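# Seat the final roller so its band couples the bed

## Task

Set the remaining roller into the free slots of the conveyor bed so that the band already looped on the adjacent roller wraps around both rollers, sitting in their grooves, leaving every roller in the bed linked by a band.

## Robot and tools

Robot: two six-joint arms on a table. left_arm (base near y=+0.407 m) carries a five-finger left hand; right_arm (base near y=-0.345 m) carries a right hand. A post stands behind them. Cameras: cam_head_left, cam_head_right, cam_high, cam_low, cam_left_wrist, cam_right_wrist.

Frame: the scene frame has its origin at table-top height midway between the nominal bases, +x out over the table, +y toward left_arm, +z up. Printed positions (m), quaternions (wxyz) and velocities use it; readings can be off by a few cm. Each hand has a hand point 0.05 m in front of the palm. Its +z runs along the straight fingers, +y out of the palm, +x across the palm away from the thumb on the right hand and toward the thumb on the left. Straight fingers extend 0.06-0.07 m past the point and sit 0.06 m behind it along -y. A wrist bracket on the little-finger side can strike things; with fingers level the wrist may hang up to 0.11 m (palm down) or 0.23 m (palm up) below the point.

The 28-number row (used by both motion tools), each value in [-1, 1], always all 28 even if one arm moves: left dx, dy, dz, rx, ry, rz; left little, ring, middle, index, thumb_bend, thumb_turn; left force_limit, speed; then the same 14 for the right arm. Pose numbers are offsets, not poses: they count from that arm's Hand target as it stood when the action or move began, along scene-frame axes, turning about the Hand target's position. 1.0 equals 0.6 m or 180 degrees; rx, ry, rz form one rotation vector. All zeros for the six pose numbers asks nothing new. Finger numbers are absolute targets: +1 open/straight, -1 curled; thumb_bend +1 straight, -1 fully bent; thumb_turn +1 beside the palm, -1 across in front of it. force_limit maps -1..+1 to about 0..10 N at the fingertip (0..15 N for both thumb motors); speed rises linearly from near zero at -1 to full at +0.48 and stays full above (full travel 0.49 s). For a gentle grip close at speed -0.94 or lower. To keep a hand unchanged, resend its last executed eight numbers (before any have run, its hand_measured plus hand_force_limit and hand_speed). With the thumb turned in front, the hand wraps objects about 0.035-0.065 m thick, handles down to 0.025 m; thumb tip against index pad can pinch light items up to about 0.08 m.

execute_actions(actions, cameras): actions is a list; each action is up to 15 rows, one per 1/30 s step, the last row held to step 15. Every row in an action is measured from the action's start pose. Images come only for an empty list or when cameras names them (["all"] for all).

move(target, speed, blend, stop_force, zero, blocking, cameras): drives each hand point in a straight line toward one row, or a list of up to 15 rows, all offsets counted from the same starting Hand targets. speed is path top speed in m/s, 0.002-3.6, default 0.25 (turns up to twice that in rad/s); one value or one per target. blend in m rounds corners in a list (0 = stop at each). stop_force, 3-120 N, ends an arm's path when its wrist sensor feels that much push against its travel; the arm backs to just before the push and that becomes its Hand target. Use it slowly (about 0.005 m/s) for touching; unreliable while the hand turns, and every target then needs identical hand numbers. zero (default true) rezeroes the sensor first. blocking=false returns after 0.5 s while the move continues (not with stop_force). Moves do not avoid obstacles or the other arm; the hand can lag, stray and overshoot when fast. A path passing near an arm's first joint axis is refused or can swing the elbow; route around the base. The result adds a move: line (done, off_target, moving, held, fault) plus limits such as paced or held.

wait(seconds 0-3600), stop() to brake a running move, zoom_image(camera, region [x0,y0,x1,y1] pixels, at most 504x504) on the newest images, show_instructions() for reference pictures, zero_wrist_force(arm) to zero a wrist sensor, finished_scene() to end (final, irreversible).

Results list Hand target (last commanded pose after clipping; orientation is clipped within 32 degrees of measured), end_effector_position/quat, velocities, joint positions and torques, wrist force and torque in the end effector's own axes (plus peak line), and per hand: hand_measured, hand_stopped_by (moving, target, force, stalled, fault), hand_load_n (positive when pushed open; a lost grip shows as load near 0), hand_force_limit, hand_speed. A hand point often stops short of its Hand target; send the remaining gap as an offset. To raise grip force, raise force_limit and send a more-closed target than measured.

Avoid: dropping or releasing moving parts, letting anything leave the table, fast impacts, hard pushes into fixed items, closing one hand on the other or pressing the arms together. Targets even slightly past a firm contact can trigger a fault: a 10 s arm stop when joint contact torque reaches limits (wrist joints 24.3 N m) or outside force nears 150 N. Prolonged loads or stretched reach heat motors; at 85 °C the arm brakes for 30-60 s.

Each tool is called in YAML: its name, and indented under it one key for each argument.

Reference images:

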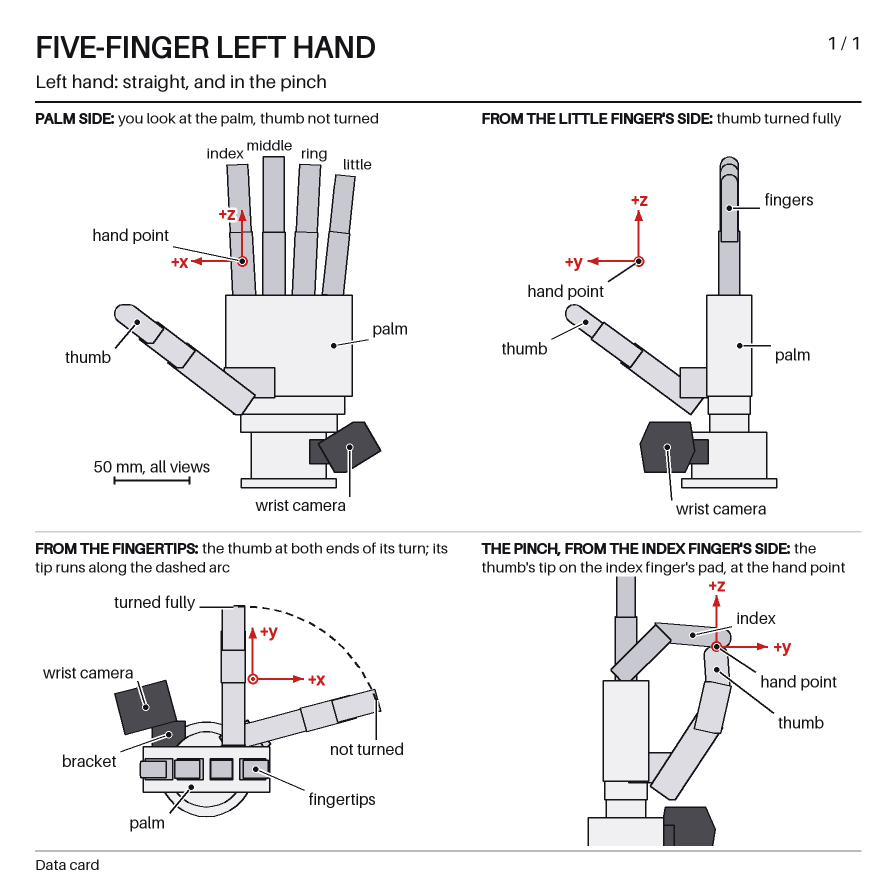

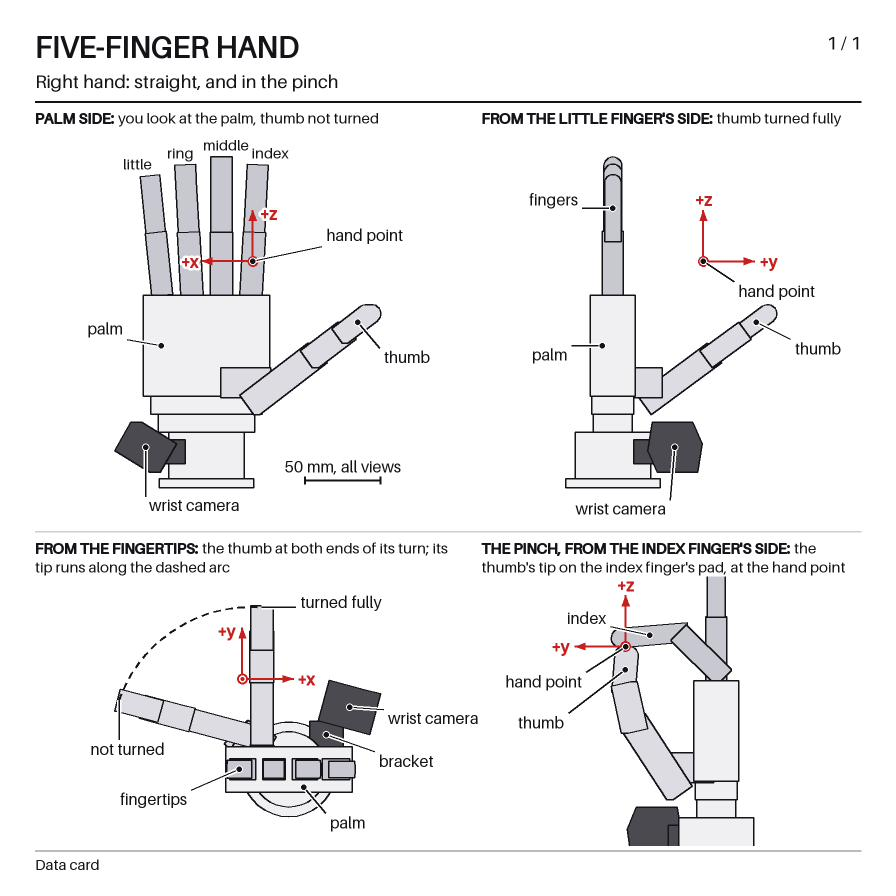

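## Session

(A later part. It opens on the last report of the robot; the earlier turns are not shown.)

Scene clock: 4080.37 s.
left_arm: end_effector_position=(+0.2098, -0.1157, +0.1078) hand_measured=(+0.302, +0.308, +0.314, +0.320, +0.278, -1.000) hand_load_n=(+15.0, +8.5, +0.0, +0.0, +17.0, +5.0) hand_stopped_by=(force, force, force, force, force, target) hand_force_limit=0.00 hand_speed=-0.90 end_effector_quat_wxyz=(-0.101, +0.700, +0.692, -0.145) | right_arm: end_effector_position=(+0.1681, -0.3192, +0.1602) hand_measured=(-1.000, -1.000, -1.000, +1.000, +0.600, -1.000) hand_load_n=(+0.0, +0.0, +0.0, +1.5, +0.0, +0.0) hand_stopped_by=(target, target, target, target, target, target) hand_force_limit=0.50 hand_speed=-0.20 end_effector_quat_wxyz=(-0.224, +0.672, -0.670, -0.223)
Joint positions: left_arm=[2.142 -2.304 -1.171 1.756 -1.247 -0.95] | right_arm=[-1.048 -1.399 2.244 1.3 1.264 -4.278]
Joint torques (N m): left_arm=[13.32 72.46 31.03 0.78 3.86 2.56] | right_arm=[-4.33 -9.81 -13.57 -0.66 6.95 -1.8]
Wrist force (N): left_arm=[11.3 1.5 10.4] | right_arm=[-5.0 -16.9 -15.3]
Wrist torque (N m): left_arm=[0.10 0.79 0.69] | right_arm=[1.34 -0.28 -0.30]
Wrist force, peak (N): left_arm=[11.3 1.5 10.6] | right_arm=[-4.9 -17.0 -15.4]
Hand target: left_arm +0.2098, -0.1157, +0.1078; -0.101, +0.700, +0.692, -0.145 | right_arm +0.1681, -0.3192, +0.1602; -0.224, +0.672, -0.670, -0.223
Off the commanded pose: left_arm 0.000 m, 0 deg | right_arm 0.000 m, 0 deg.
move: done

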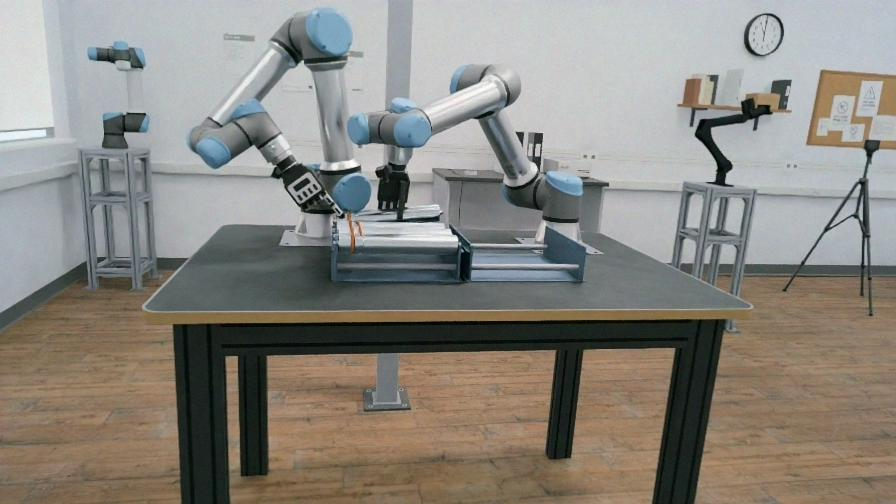

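move:
  target: [0,0,0,0,0,0,-0.1,-0.1,-0.1,-0.1,-0.3,-1,0.0,-0.9, 0.004,0,0.0,0,0,0,-1,-1,-1,1,0.6,-1,0.5,-0.2]
  speed: 0.01
  cameras: ["cam_low"]

zoom_image:
  camera: "cam_low"
  region: [328, 205, 378, 255]

Scene clock: 4093.00 s.
left_arm: end_effector_position=(+0.2098, -0.1157, +0.1078) hand_measured=(+0.302, +0.308, +0.314, +0.320, +0.278, -1.000) hand_load_n=(+12.5, +6.5, +0.0, +0.0, +17.0, +6.5) hand_stopped_by=(force, force, force, force, force, target) hand_force_limit=0.00 hand_speed=-0.90 end_effector_quat_wxyz=(-0.101, +0.700, +0.692, -0.145) | right_arm: end_effector_position=(+0.1704, -0.3192, +0.1602) hand_measured=(-1.000, -1.000, -1.000, +1.000, +0.600, -1.000) hand_load_n=(+0.0, +0.0, +0.0, +0.5, +0.0, +0.0) hand_stopped_by=(target, target, target, target, target, target) hand_force_limit=0.50 hand_speed=-0.20 end_effector_quat_wxyz=(-0.224, +0.672, -0.670, -0.223)
Joint positions: left_arm=[2.142 -2.304 -1.171 1.757 -1.247 -0.95] | right_arm=[-1.04 -1.395 2.238 1.3 1.26 -4.272]
Joint torques (N m): left_arm=[13.23 70.74 26.58 -1.93 2.64 2.36] | right_arm=[5.13 -11.71 -16.46 -0.87 1.07 1.48]
Wrist force (N): left_arm=[3.5 5.0 8.2] | right_arm=[-6.3 -9.2 -9.7]
Wrist torque (N m): left_arm=[0.33 0.68 0.27] | right_arm=[1.10 -0.43 -0.43]
Wrist force, peak (N): left_arm=[11.6 1.6 10.5] | right_arm=[-5.1 -17.0 -15.5]
Hand target: left_arm +0.2098, -0.1157, +0.1078; -0.101, +0.700, +0.692, -0.145 | right_arm +0.1705, -0.3192, +0.1602; -0.224, +0.672, -0.670, -0.223
Off the commanded pose: left_arm 0.000 m, 0 deg | right_arm 0.000 m, 0 deg.
move: done

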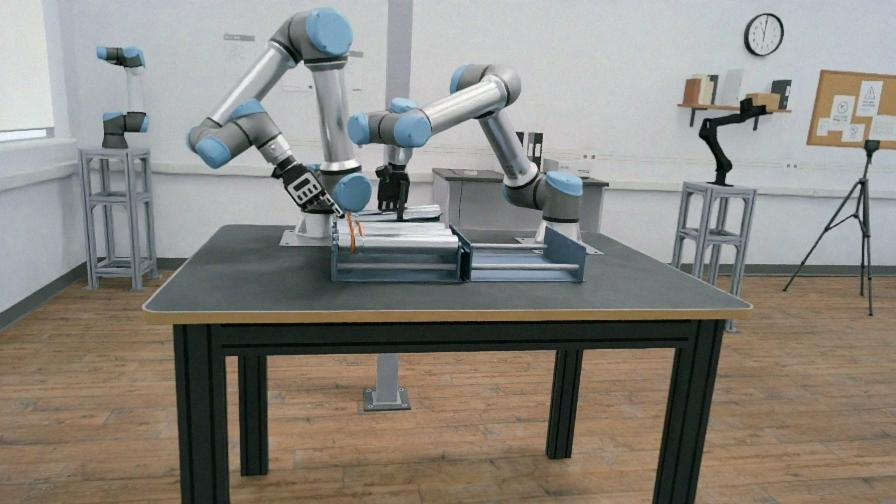

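Scaled by 10.080 from the camera's image (finer frame: 1280x720).

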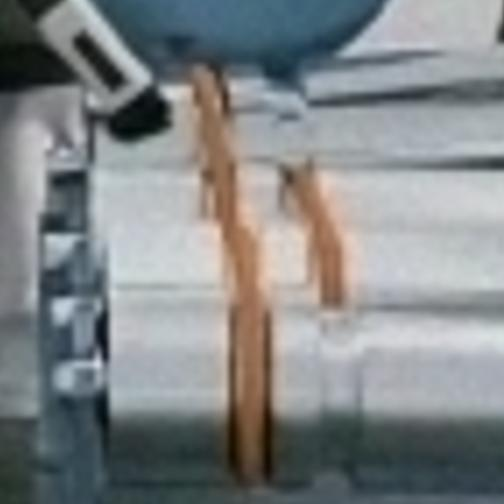

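wait:
  seconds: 0
  cameras: ["all"]

zoom_image:
  camera: "cam_high"
  region: [250, 190, 330, 260]

zoom_image:
  camera: "cam_right_wrist"
  region: [130, 130, 330, 330]

Scene clock: 4096.60 s.
left_arm: end_effector_position=(+0.2098, -0.1157, +0.1078) hand_measured=(+0.302, +0.308, +0.314, +0.320, +0.278, -1.000) hand_load_n=(+12.5, +6.5, +0.0, +0.0, +16.5, +6.5) hand_stopped_by=(force, force, force, force, force, target) hand_force_limit=0.00 hand_speed=-0.90 end_effector_quat_wxyz=(-0.101, +0.700, +0.692, -0.145) | right_arm: end_effector_position=(+0.1705, -0.3192, +0.1602) hand_measured=(-1.000, -1.000, -1.000, +1.000, +0.600, -1.000) hand_load_n=(+0.0, +0.0, +0.0, +1.0, +0.0, +0.0) hand_stopped_by=(target, target, target, target, target, target) hand_force_limit=0.50 hand_speed=-0.20 end_effector_quat_wxyz=(-0.224, +0.672, -0.670, -0.223)
Joint positions: left_arm=[2.142 -2.304 -1.171 1.756 -1.247 -0.95] | right_arm=[-1.04 -1.395 2.238 1.3 1.26 -4.271]
Joint torques (N m): left_arm=[6.89 57.4 13.3 -3.96 1.03 0.98] | right_arm=[6.82 -11.06 -17.31 -0.33 0.78 1.4]
Wrist force (N): left_arm=[3.3 5.2 8.0] | right_arm=[-5.8 -8.9 -9.2]
Wrist torque (N m): left_arm=[0.32 0.68 0.24] | right_arm=[1.04 -0.48 -0.40]
Wrist force, peak (N): left_arm=[3.3 5.4 8.3] | right_arm=[-6.0 -9.2 -9.4]
Hand target: left_arm +0.2098, -0.1157, +0.1078; -0.101, +0.700, +0.692, -0.145 | right_arm +0.1705, -0.3192, +0.1602; -0.224, +0.672, -0.670, -0.223
Off the commanded pose: left_arm 0.000 m, 0 deg | right_arm 0.000 m, 0 deg.

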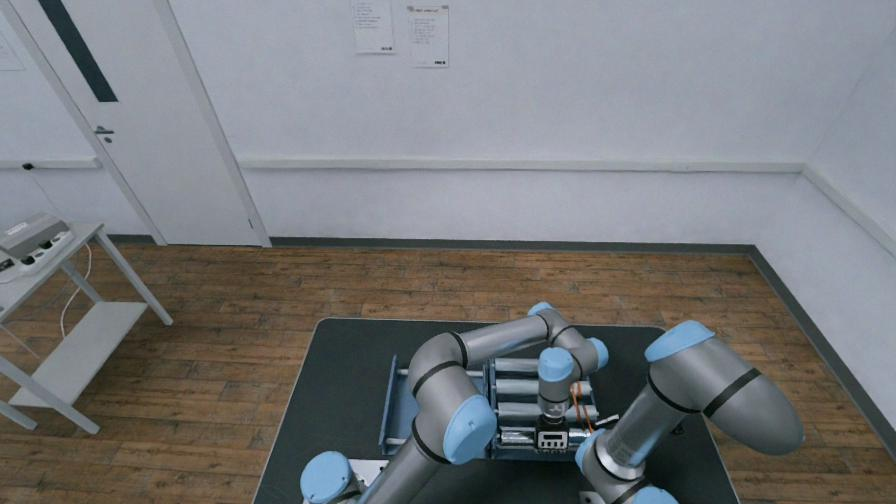

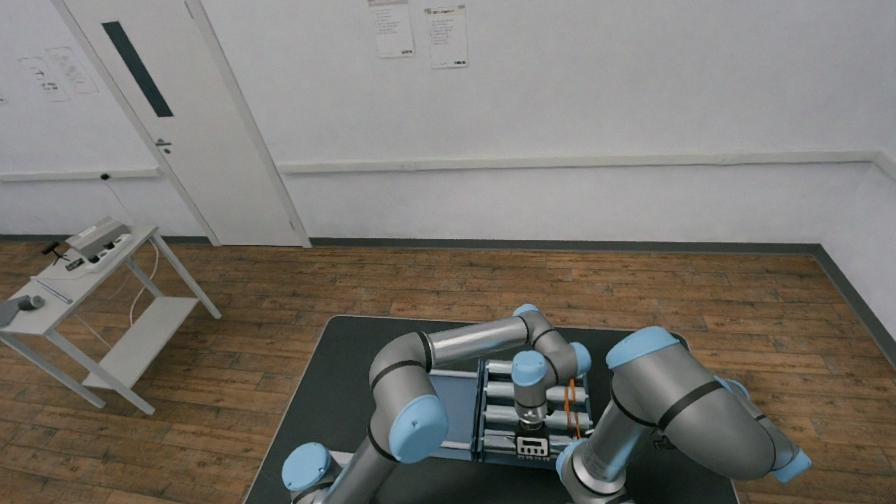

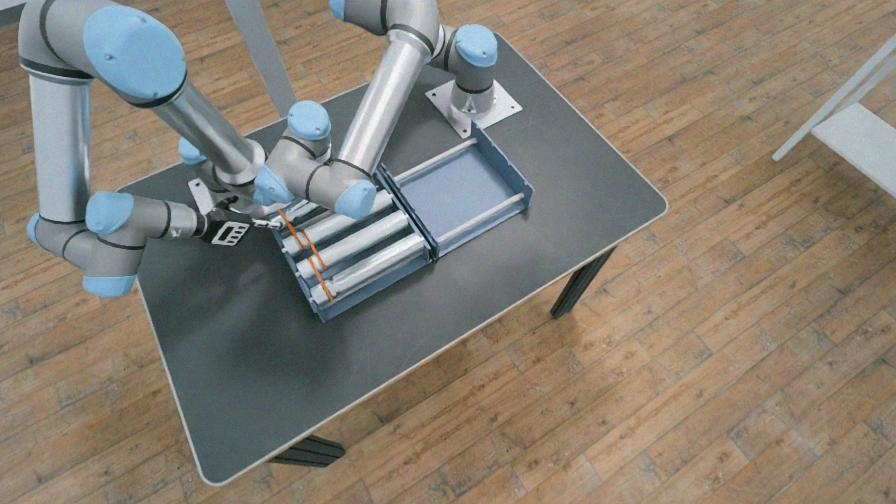

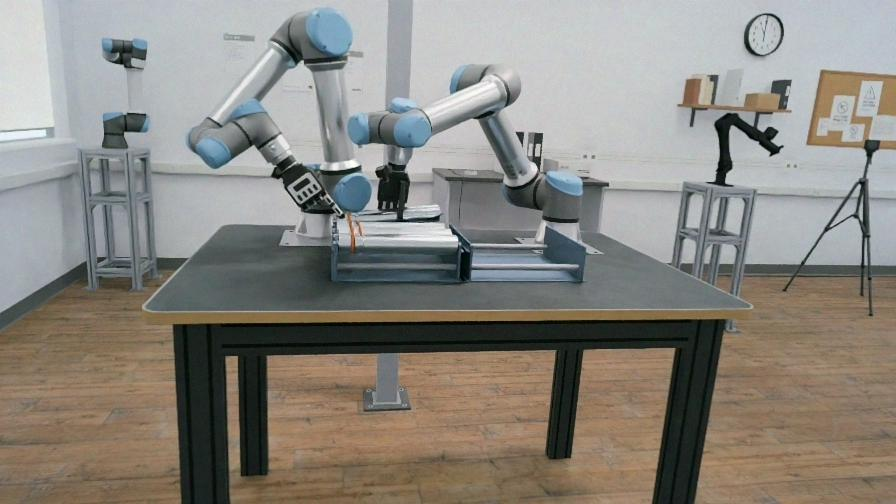

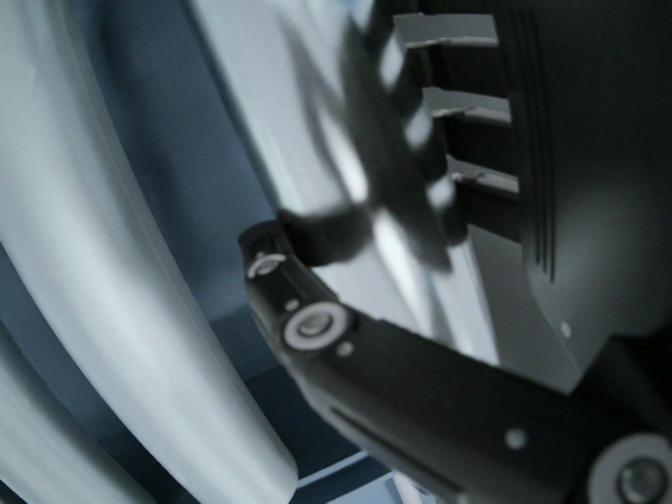

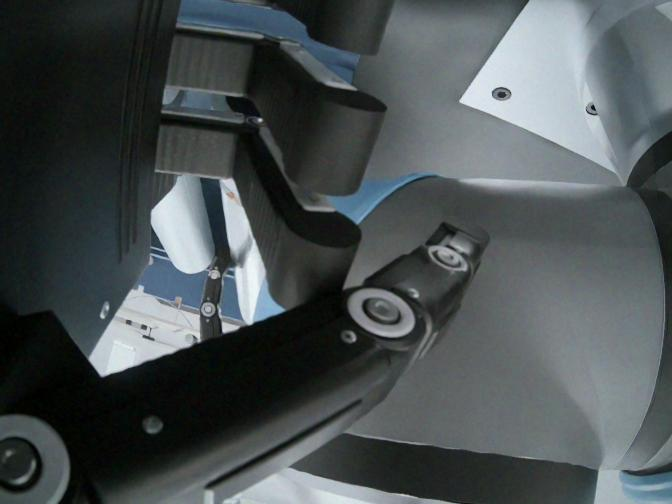

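Scaled by 6.300 from the camera's image (finer frame: 1280x720).

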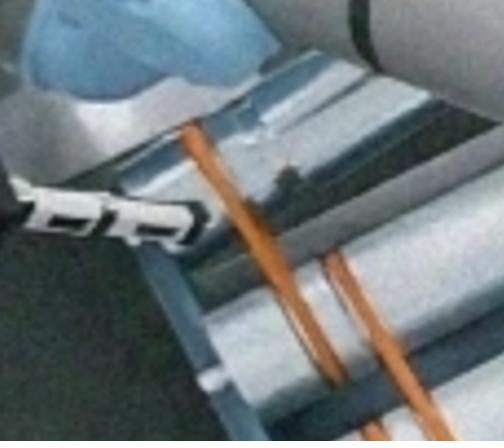

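Scaled by 2.520 from the camera's image (finer frame: 960x720).

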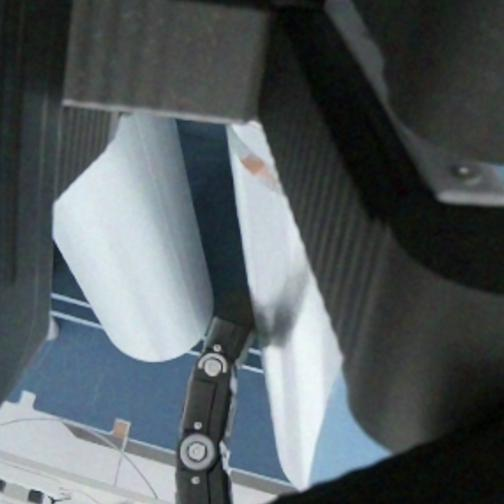

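zoom_image:
  camera: "cam_high"
  region: [255, 195, 355, 325]

Scaled by 3.877 from the camera's image (finer frame: 1280x720).

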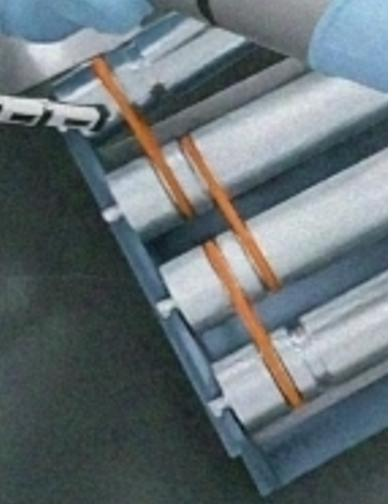

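move:
  target: [0,0,-0.0133,0,0,0,-0.1,-0.1,-0.1,-0.1,-0.3,-1,0.0,-0.9, 0,0,0.0,0,0,0,-1,-1,-1,1,0.6,-1,0.5,-0.2]
  speed: 0.01
  stop_force: 10
  cameras: ["cam_low","cam_high"]

zoom_image:
  camera: "cam_low"
  region: [325, 185, 465, 255]

zoom_image:
  camera: "cam_low"
  region: [425, 200, 475, 250]

zoom_image:
  camera: "cam_high"
  region: [250, 190, 330, 260]

Scene clock: 4109.73 s.
left_arm: end_effector_position=(+0.2098, -0.1157, +0.0998) hand_measured=(+0.302, +0.308, +0.314, +0.320, +0.278, -1.000) hand_load_n=(+7.0, +5.5, +1.0, +0.5, +15.5, +6.5) hand_stopped_by=(force, force, force, force, force, target) hand_force_limit=0.00 hand_speed=-0.90 end_effector_quat_wxyz=(-0.101, +0.700, +0.692, -0.145) | right_arm: end_effector_position=(+0.1705, -0.3192, +0.1602) hand_measured=(-1.000, -1.000, -1.000, +1.000, +0.600, -1.000) hand_load_n=(+0.0, +0.0, +0.0, +1.0, +0.0, +0.0) hand_stopped_by=(target, target, target, target, target, target) hand_force_limit=0.50 hand_speed=-0.20 end_effector_quat_wxyz=(-0.224, +0.672, -0.670, -0.223)
Joint positions: left_arm=[2.142 -2.311 -1.181 1.773 -1.247 -0.95] | right_arm=[-1.04 -1.395 2.238 1.3 1.26 -4.271]
Joint torques (N m): left_arm=[-2.47 42.09 10.35 -1.69 1 -0.98] | right_arm=[4.62 -12.32 -17.61 0.76 2.23 1.24]
Wrist force (N): left_arm=[0.9 6.8 5.2] | right_arm=[-6.6 -8.9 -4.9]
Wrist torque (N m): left_arm=[0.42 0.35 0.10] | right_arm=[0.81 -0.49 -0.45]
Wrist force, peak (N): left_arm=[3.5 5.6 8.1] | right_arm=[-7.3 -9.0 -9.1]
Hand target: left_arm +0.2098, -0.1157, +0.0998; -0.101, +0.700, +0.692, -0.145 | right_arm +0.1705, -0.3192, +0.1602; -0.224, +0.672, -0.670, -0.223
Off the commanded pose: left_arm 0.000 m, 0 deg | right_arm 0.000 m, 0 deg.
move: done
Images, in order (width x height): cam_high 896x504, cam_low 896x504.

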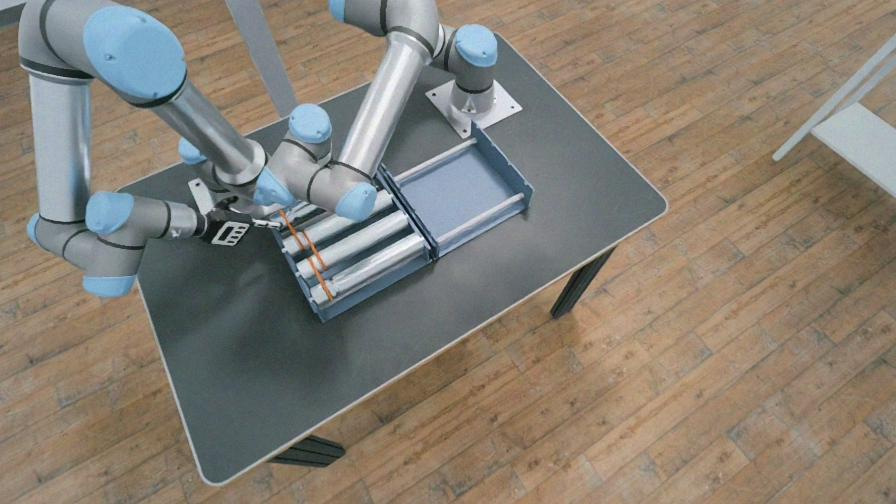

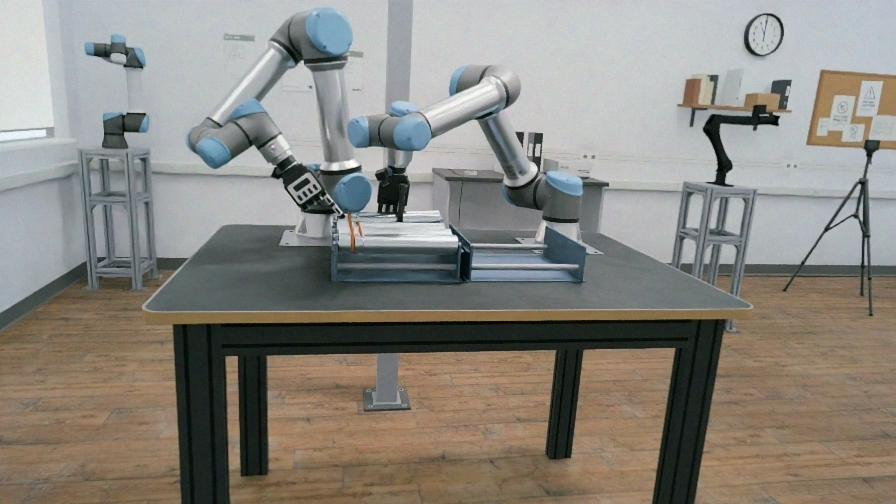

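Scaled by 3.600 from the camera's image (finer frame: 1280x720).

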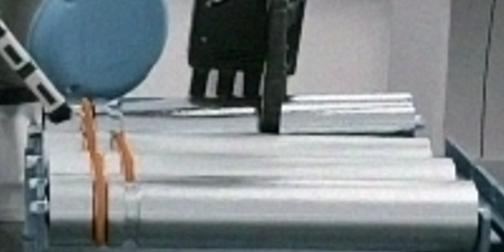

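Scaled by 10.080 from the camera's image (finer frame: 1280x720).

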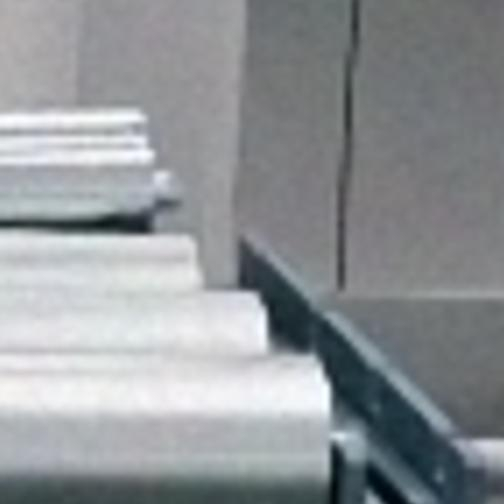

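Scaled by 6.300 from the camera's image (finer frame: 1280x720).

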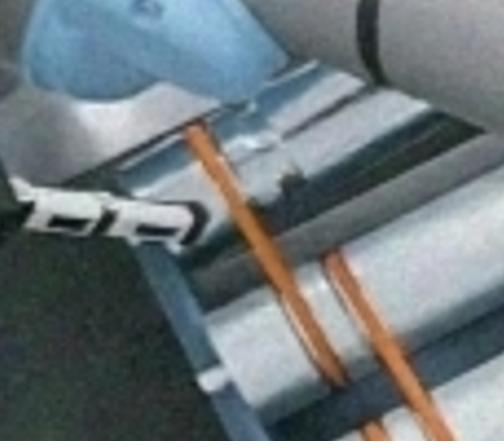

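move:
  target: [0,0,-0.01,0,0,0,-0.1,-0.1,-0.1,-0.1,-0.3,-1,0.0,-0.9, 0,0,0.0,0,0,0,-1,-1,-1,1,0.6,-1,0.5,-0.2]
  speed: 0.01
  stop_force: 10
  cameras: ["cam_low","cam_left_wrist"]

zoom_image:
  camera: "cam_low"
  region: [325, 185, 465, 255]

zoom_image:
  camera: "cam_low"
  region: [425, 200, 475, 250]

Scene clock: 4117.07 s.
left_arm: end_effector_position=(+0.2098, -0.1157, +0.0951) hand_measured=(+0.300, +0.308, +0.314, +0.322, +0.278, -1.000) hand_load_n=(+2.0, +3.0, +2.0, +3.0, +14.5, +7.5) hand_stopped_by=(force, force, force, force, force, target) hand_force_limit=0.00 hand_speed=-0.90 end_effector_quat_wxyz=(-0.101, +0.700, +0.692, -0.145) | right_arm: end_effector_position=(+0.1705, -0.3192, +0.1602) hand_measured=(-1.000, -1.000, -1.000, +1.000, +0.600, -1.000) hand_load_n=(+0.0, +0.0, +0.0, +0.5, +0.0, +0.0) hand_stopped_by=(target, target, target, target, target, target) hand_force_limit=0.50 hand_speed=-0.20 end_effector_quat_wxyz=(-0.224, +0.672, -0.670, -0.223)
Joint positions: left_arm=[2.142 -2.315 -1.186 1.782 -1.247 -0.95] | right_arm=[-1.04 -1.395 2.238 1.3 1.26 -4.271]
Joint torques (N m): left_arm=[-10.04 66.73 25.8 -4.07 1.55 -2.56] | right_arm=[-2.6 -16 -17.32 1.62 0.83 1.26]
Wrist force (N): left_arm=[5.7 7.2 1.2] | right_arm=[-3.0 -6.3 -3.7]
Wrist torque (N m): left_arm=[0.35 -0.06 -0.08] | right_arm=[0.68 -0.43 -0.24]
Wrist force, peak (N): left_arm=[5.7 7.2 1.2] | right_arm=[-6.7 -9.2 -5.0]
Hand target: left_arm +0.2098, -0.1157, +0.0951; -0.101, +0.700, +0.692, -0.145 (not the last commanded pose) | right_arm +0.1705, -0.3192, +0.1602; -0.224, +0.672, -0.670, -0.223
Off the commanded pose: left_arm 0.001 m, 0 deg | right_arm 0.000 m, 0 deg.
move: contact (left_arm)

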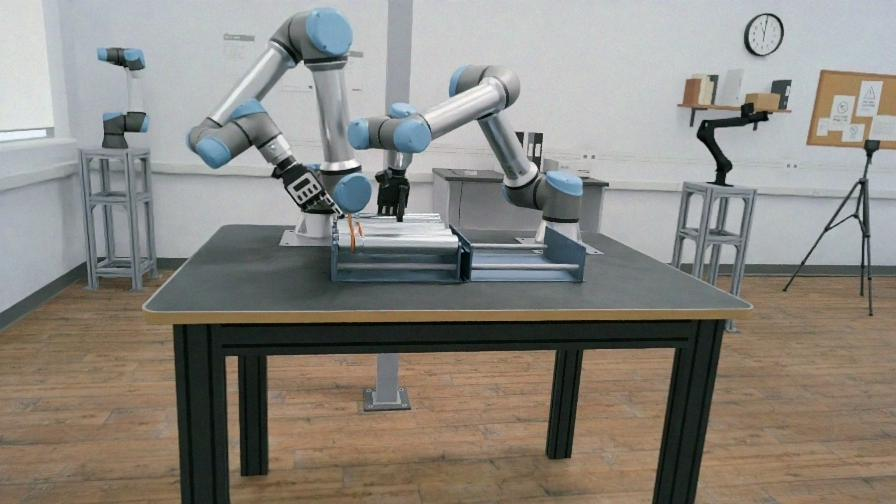

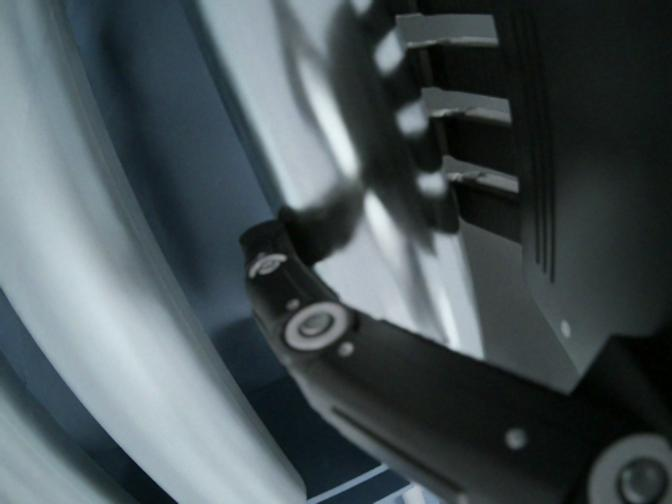

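Scaled by 3.600 from the camera's image (finer frame: 1280x720).

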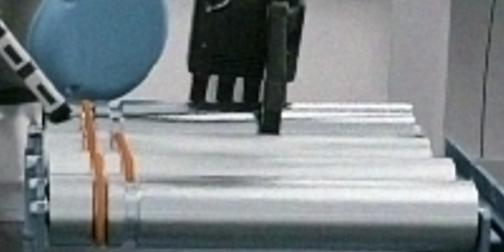

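Scaled by 10.080 from the camera's image (finer frame: 1280x720).

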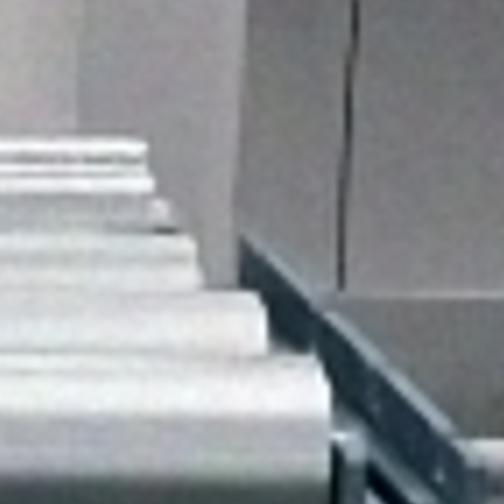

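move:
  target: [0,0,0.0025,0,0,0,-0.1,-0.1,-0.1,-0.1,-0.3,-1,0.0,-0.9, 0.0075,0.0,-0.0133,0,0,0,-1,-1,-1,1,0.6,-1,0.5,-0.2]
  speed: 0.01
  stop_force: 12

move:
  target: [0,0,0,0,0,0,-0.1,-0.1,-0.1,-0.1,-0.3,-1,0.0,-0.9, -0.008,0.0,0,0,0,0,-1,-1,-1,1,0.6,-1,0.5,-0.2]
  speed: 0.01
  stop_force: 14
  cameras: ["cam_low","cam_high"]

zoom_image:
  camera: "cam_low"
  region: [325, 185, 465, 255]

zoom_image:
  camera: "cam_high"
  region: [250, 190, 330, 260]

Scene clock: 4130.53 s.
left_arm: end_effector_position=(+0.2098, -0.1157, +0.0966) hand_measured=(+0.300, +0.308, +0.314, +0.322, +0.278, -1.000) hand_load_n=(+3.5, +4.0, +2.0, +2.5, +15.0, +6.5) hand_stopped_by=(force, force, force, force, force, target) hand_force_limit=0.00 hand_speed=-0.90 end_effector_quat_wxyz=(-0.101, +0.700, +0.692, -0.145) | right_arm: end_effector_position=(+0.1750, -0.3192, +0.1523) hand_measured=(-1.000, -1.000, -1.000, +1.000, +0.600, -1.000) hand_load_n=(+0.0, +0.0, +0.0, +1.0, +0.0, +0.0) hand_stopped_by=(target, target, target, target, target, target) hand_force_limit=0.50 hand_speed=-0.20 end_effector_quat_wxyz=(-0.224, +0.672, -0.670, -0.223)
Joint positions: left_arm=[2.142 -2.314 -1.184 1.779 -1.247 -0.95] | right_arm=[-1.025 -1.368 2.233 1.274 1.252 -4.258]
Joint torques (N m): left_arm=[-10.69 70.04 27.02 -4.61 1.7 -2.39] | right_arm=[6.74 -12.11 -17.03 0.26 0.01 1.44]
Wrist force (N): left_arm=[5.6 7.3 5.7] | right_arm=[-3.1 -7.7 -5.4]
Wrist torque (N m): left_arm=[0.33 0.21 -0.05] | right_arm=[0.74 -0.39 -0.25]
Wrist force, peak (N): left_arm=[6.2 7.3 5.2] | right_arm=[-5.5 -9.7 -7.7]
Hand target: left_arm +0.2098, -0.1157, +0.0966; -0.101, +0.700, +0.692, -0.145 | right_arm +0.1750, -0.3192, +0.1523; -0.224, +0.672, -0.670, -0.223
Off the commanded pose: left_arm 0.000 m, 0 deg | right_arm 0.000 m, 0 deg.
move: done

Scene clock: 4131.80 s.
left_arm: end_effector_position=(+0.2098, -0.1157, +0.0966) hand_measured=(+0.302, +0.308, +0.314, +0.322, +0.278, -1.000) hand_load_n=(+6.0, +6.0, +2.5, +2.0, +15.0, +5.0) hand_stopped_by=(force, force, force, force, force, target) hand_force_limit=0.00 hand_speed=-0.90 end_effector_quat_wxyz=(-0.101, +0.700, +0.692, -0.145) | right_arm: end_effector_position=(+0.1734, -0.3193, +0.1522) hand_measured=(-1.000, -1.000, -1.000, +1.000, +0.600, -1.000) hand_load_n=(+0.0, +0.0, +0.0, +1.5, -0.5, +0.0) hand_stopped_by=(target, target, target, target, target, target) hand_force_limit=0.50 hand_speed=-0.20 end_effector_quat_wxyz=(-0.224, +0.672, -0.670, -0.223)
Joint positions: left_arm=[2.142 -2.314 -1.184 1.779 -1.247 -0.95] | right_arm=[-1.03 -1.371 2.237 1.274 1.255 -4.263]
Joint torques (N m): left_arm=[-9.42 68.64 26.55 -1.96 1.55 -2.42] | right_arm=[7.79 -11.38 -14.55 4.58 1.83 1.14]
Wrist force (N): left_arm=[6.7 5.8 6.9] | right_arm=[-0.5 -16.6 -3.7]
Wrist torque (N m): left_arm=[0.17 0.39 0.13] | right_arm=[0.90 -0.18 -0.09]
Wrist force, peak (N): left_arm=[6.7 5.7 7.2] | right_arm=[0.6 -21.9 -4.6]
Hand target: left_arm +0.2098, -0.1157, +0.0966; -0.101, +0.700, +0.692, -0.145 | right_arm +0.1734, -0.3193, +0.1522; -0.224, +0.672, -0.670, -0.223 (not the last commanded pose)
Off the commanded pose: left_arm 0.000 m, 0 deg | right_arm 0.003 m, 0 deg.
move: contact (right_arm)
Images, in order (width x height): cam_high 896x504, cam_low 896x504.

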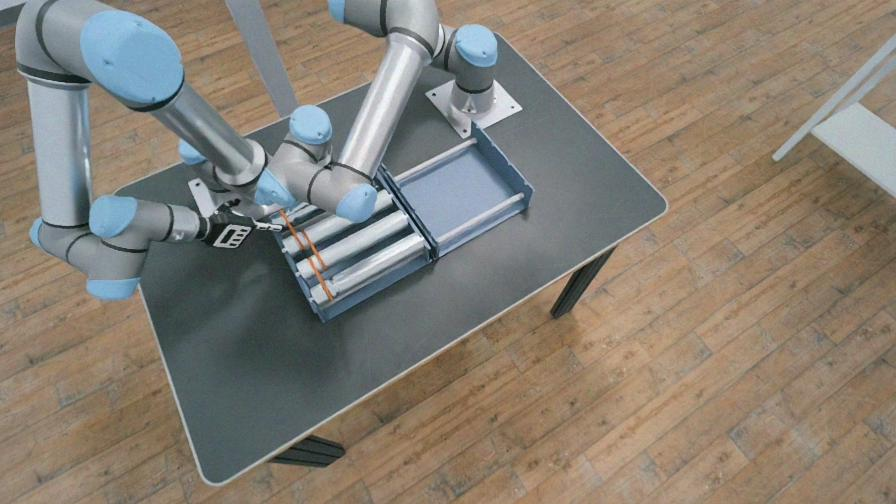

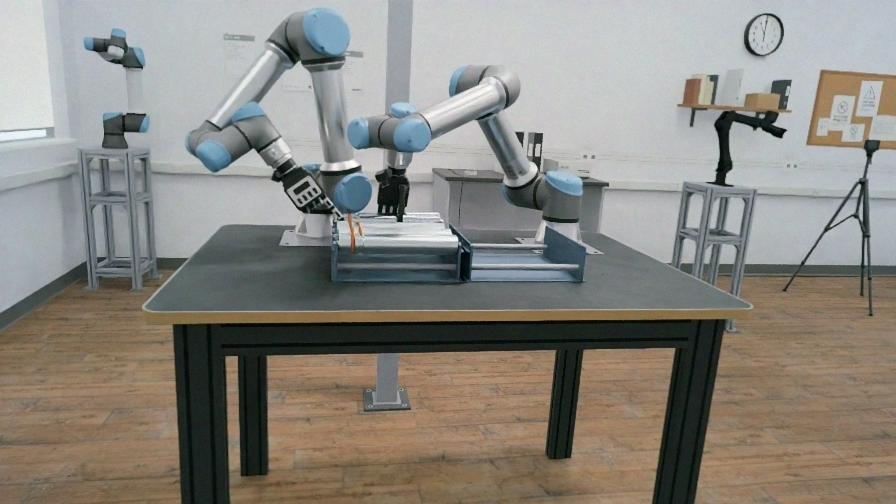

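Scaled by 3.600 from the camera's image (finer frame: 1280x720).

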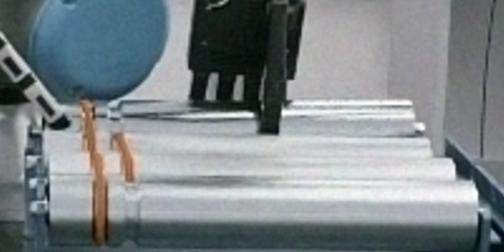

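Scaled by 6.300 from the camera's image (finer frame: 1280x720).

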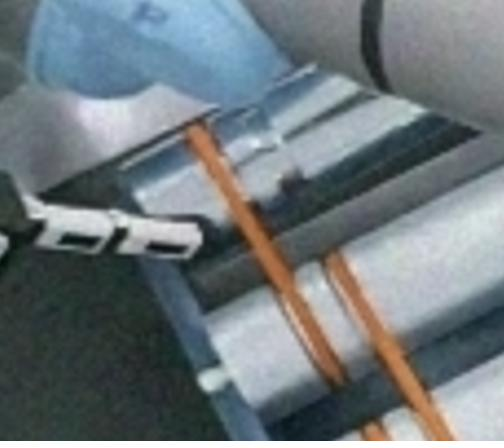

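wait:
  seconds: 0
  cameras: ["cam_head_left","cam_head_right"]

zoom_image:
  camera: "cam_head_left"
  region: [470, 340, 630, 470]

zoom_image:
  camera: "cam_head_right"
  region: [450, 340, 610, 470]

Scene clock: 4137.70 s.
left_arm: end_effector_position=(+0.2098, -0.1157, +0.0966) hand_measured=(+0.302, +0.308, +0.314, +0.322, +0.278, -1.000) hand_load_n=(+6.5, +6.0, +2.5, +1.5, +15.5, +5.0) hand_stopped_by=(force, force, force, force, force, target) hand_force_limit=0.00 hand_speed=-0.90 end_effector_quat_wxyz=(-0.101, +0.700, +0.692, -0.145) | right_arm: end_effector_position=(+0.1734, -0.3193, +0.1522) hand_measured=(-1.000, -1.000, -1.000, +1.000, +0.600, -1.000) hand_load_n=(+0.0, +0.0, +0.0, +1.5, +0.0, -0.5) hand_stopped_by=(target, target, target, target, target, target) hand_force_limit=0.50 hand_speed=-0.20 end_effector_quat_wxyz=(-0.224, +0.672, -0.670, -0.223)
Joint positions: left_arm=[2.142 -2.314 -1.184 1.779 -1.247 -0.95] | right_arm=[-1.03 -1.371 2.237 1.274 1.255 -4.263]
Joint torques (N m): left_arm=[-9.84 67.21 25.83 -1.51 1.82 -2.21] | right_arm=[7.46 -12 -14.06 6.18 1.83 1.18]
Wrist force (N): left_arm=[6.6 5.8 7.2] | right_arm=[-0.5 -16.7 -3.5]
Wrist torque (N m): left_arm=[0.16 0.42 0.12] | right_arm=[0.88 -0.17 -0.10]
Wrist force, peak (N): left_arm=[6.8 5.9 7.0] | right_arm=[-0.3 -16.7 -3.8]
Hand target: left_arm +0.2098, -0.1157, +0.0966; -0.101, +0.700, +0.692, -0.145 | right_arm +0.1734, -0.3193, +0.1522; -0.224, +0.672, -0.670, -0.223 (not the last commanded pose)
Off the commanded pose: left_arm 0.000 m, 0 deg | right_arm 0.003 m, 0 deg.

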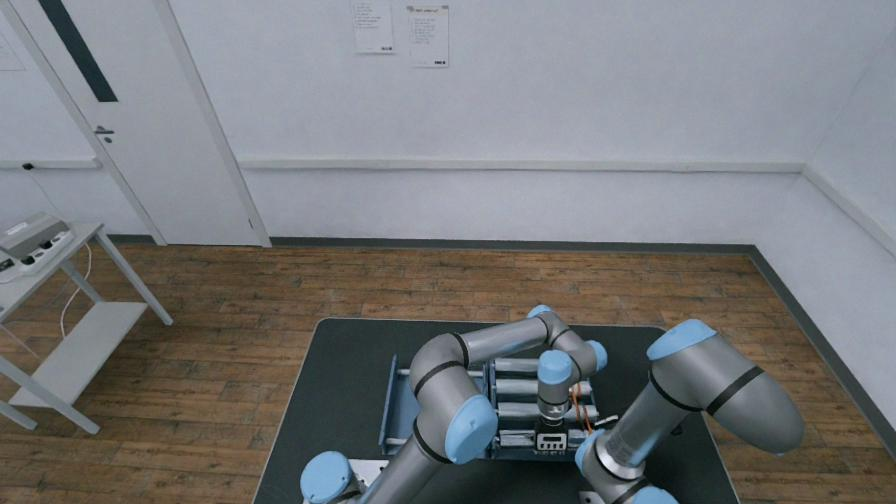

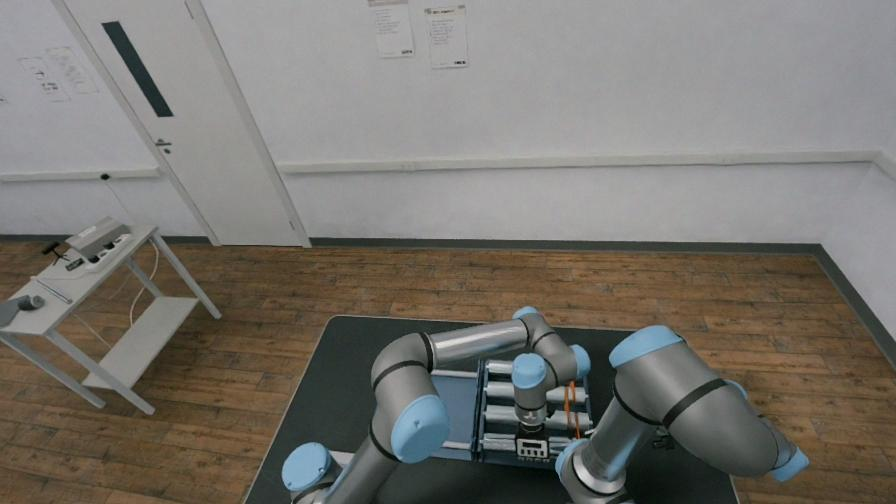

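Scaled by 3.150 from the camera's image (finer frame: 1280x720).

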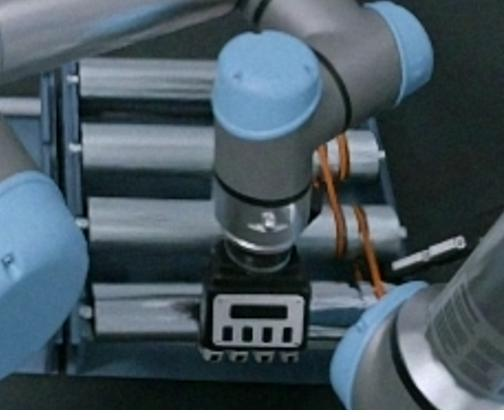

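Scaled by 3.150 from the camera's image (finer frame: 1280x720).

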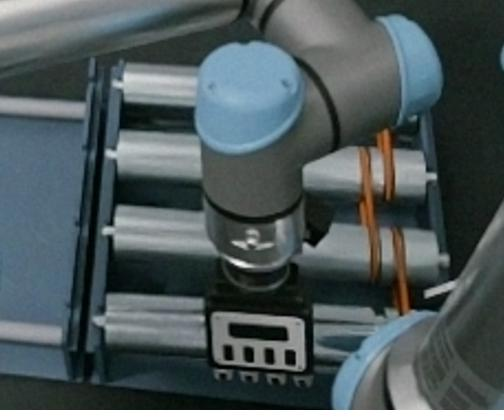

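zoom_image:
  camera: "cam_head_left"
  region: [480, 355, 560, 465]

zoom_image:
  camera: "cam_head_right"
  region: [465, 355, 545, 465]

Scaled by 4.582 from the camera's image (finer frame: 1280x720).

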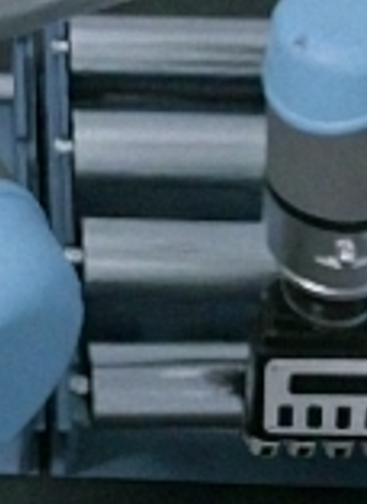

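Scaled by 4.582 from the camera's image (finer frame: 1280x720).

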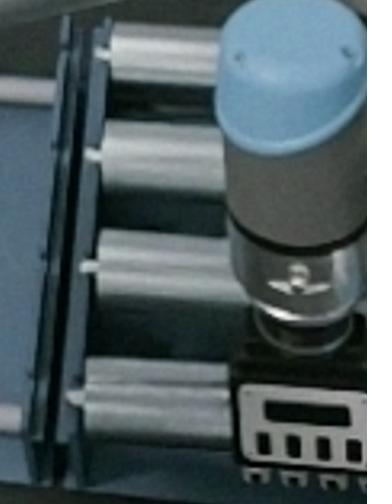

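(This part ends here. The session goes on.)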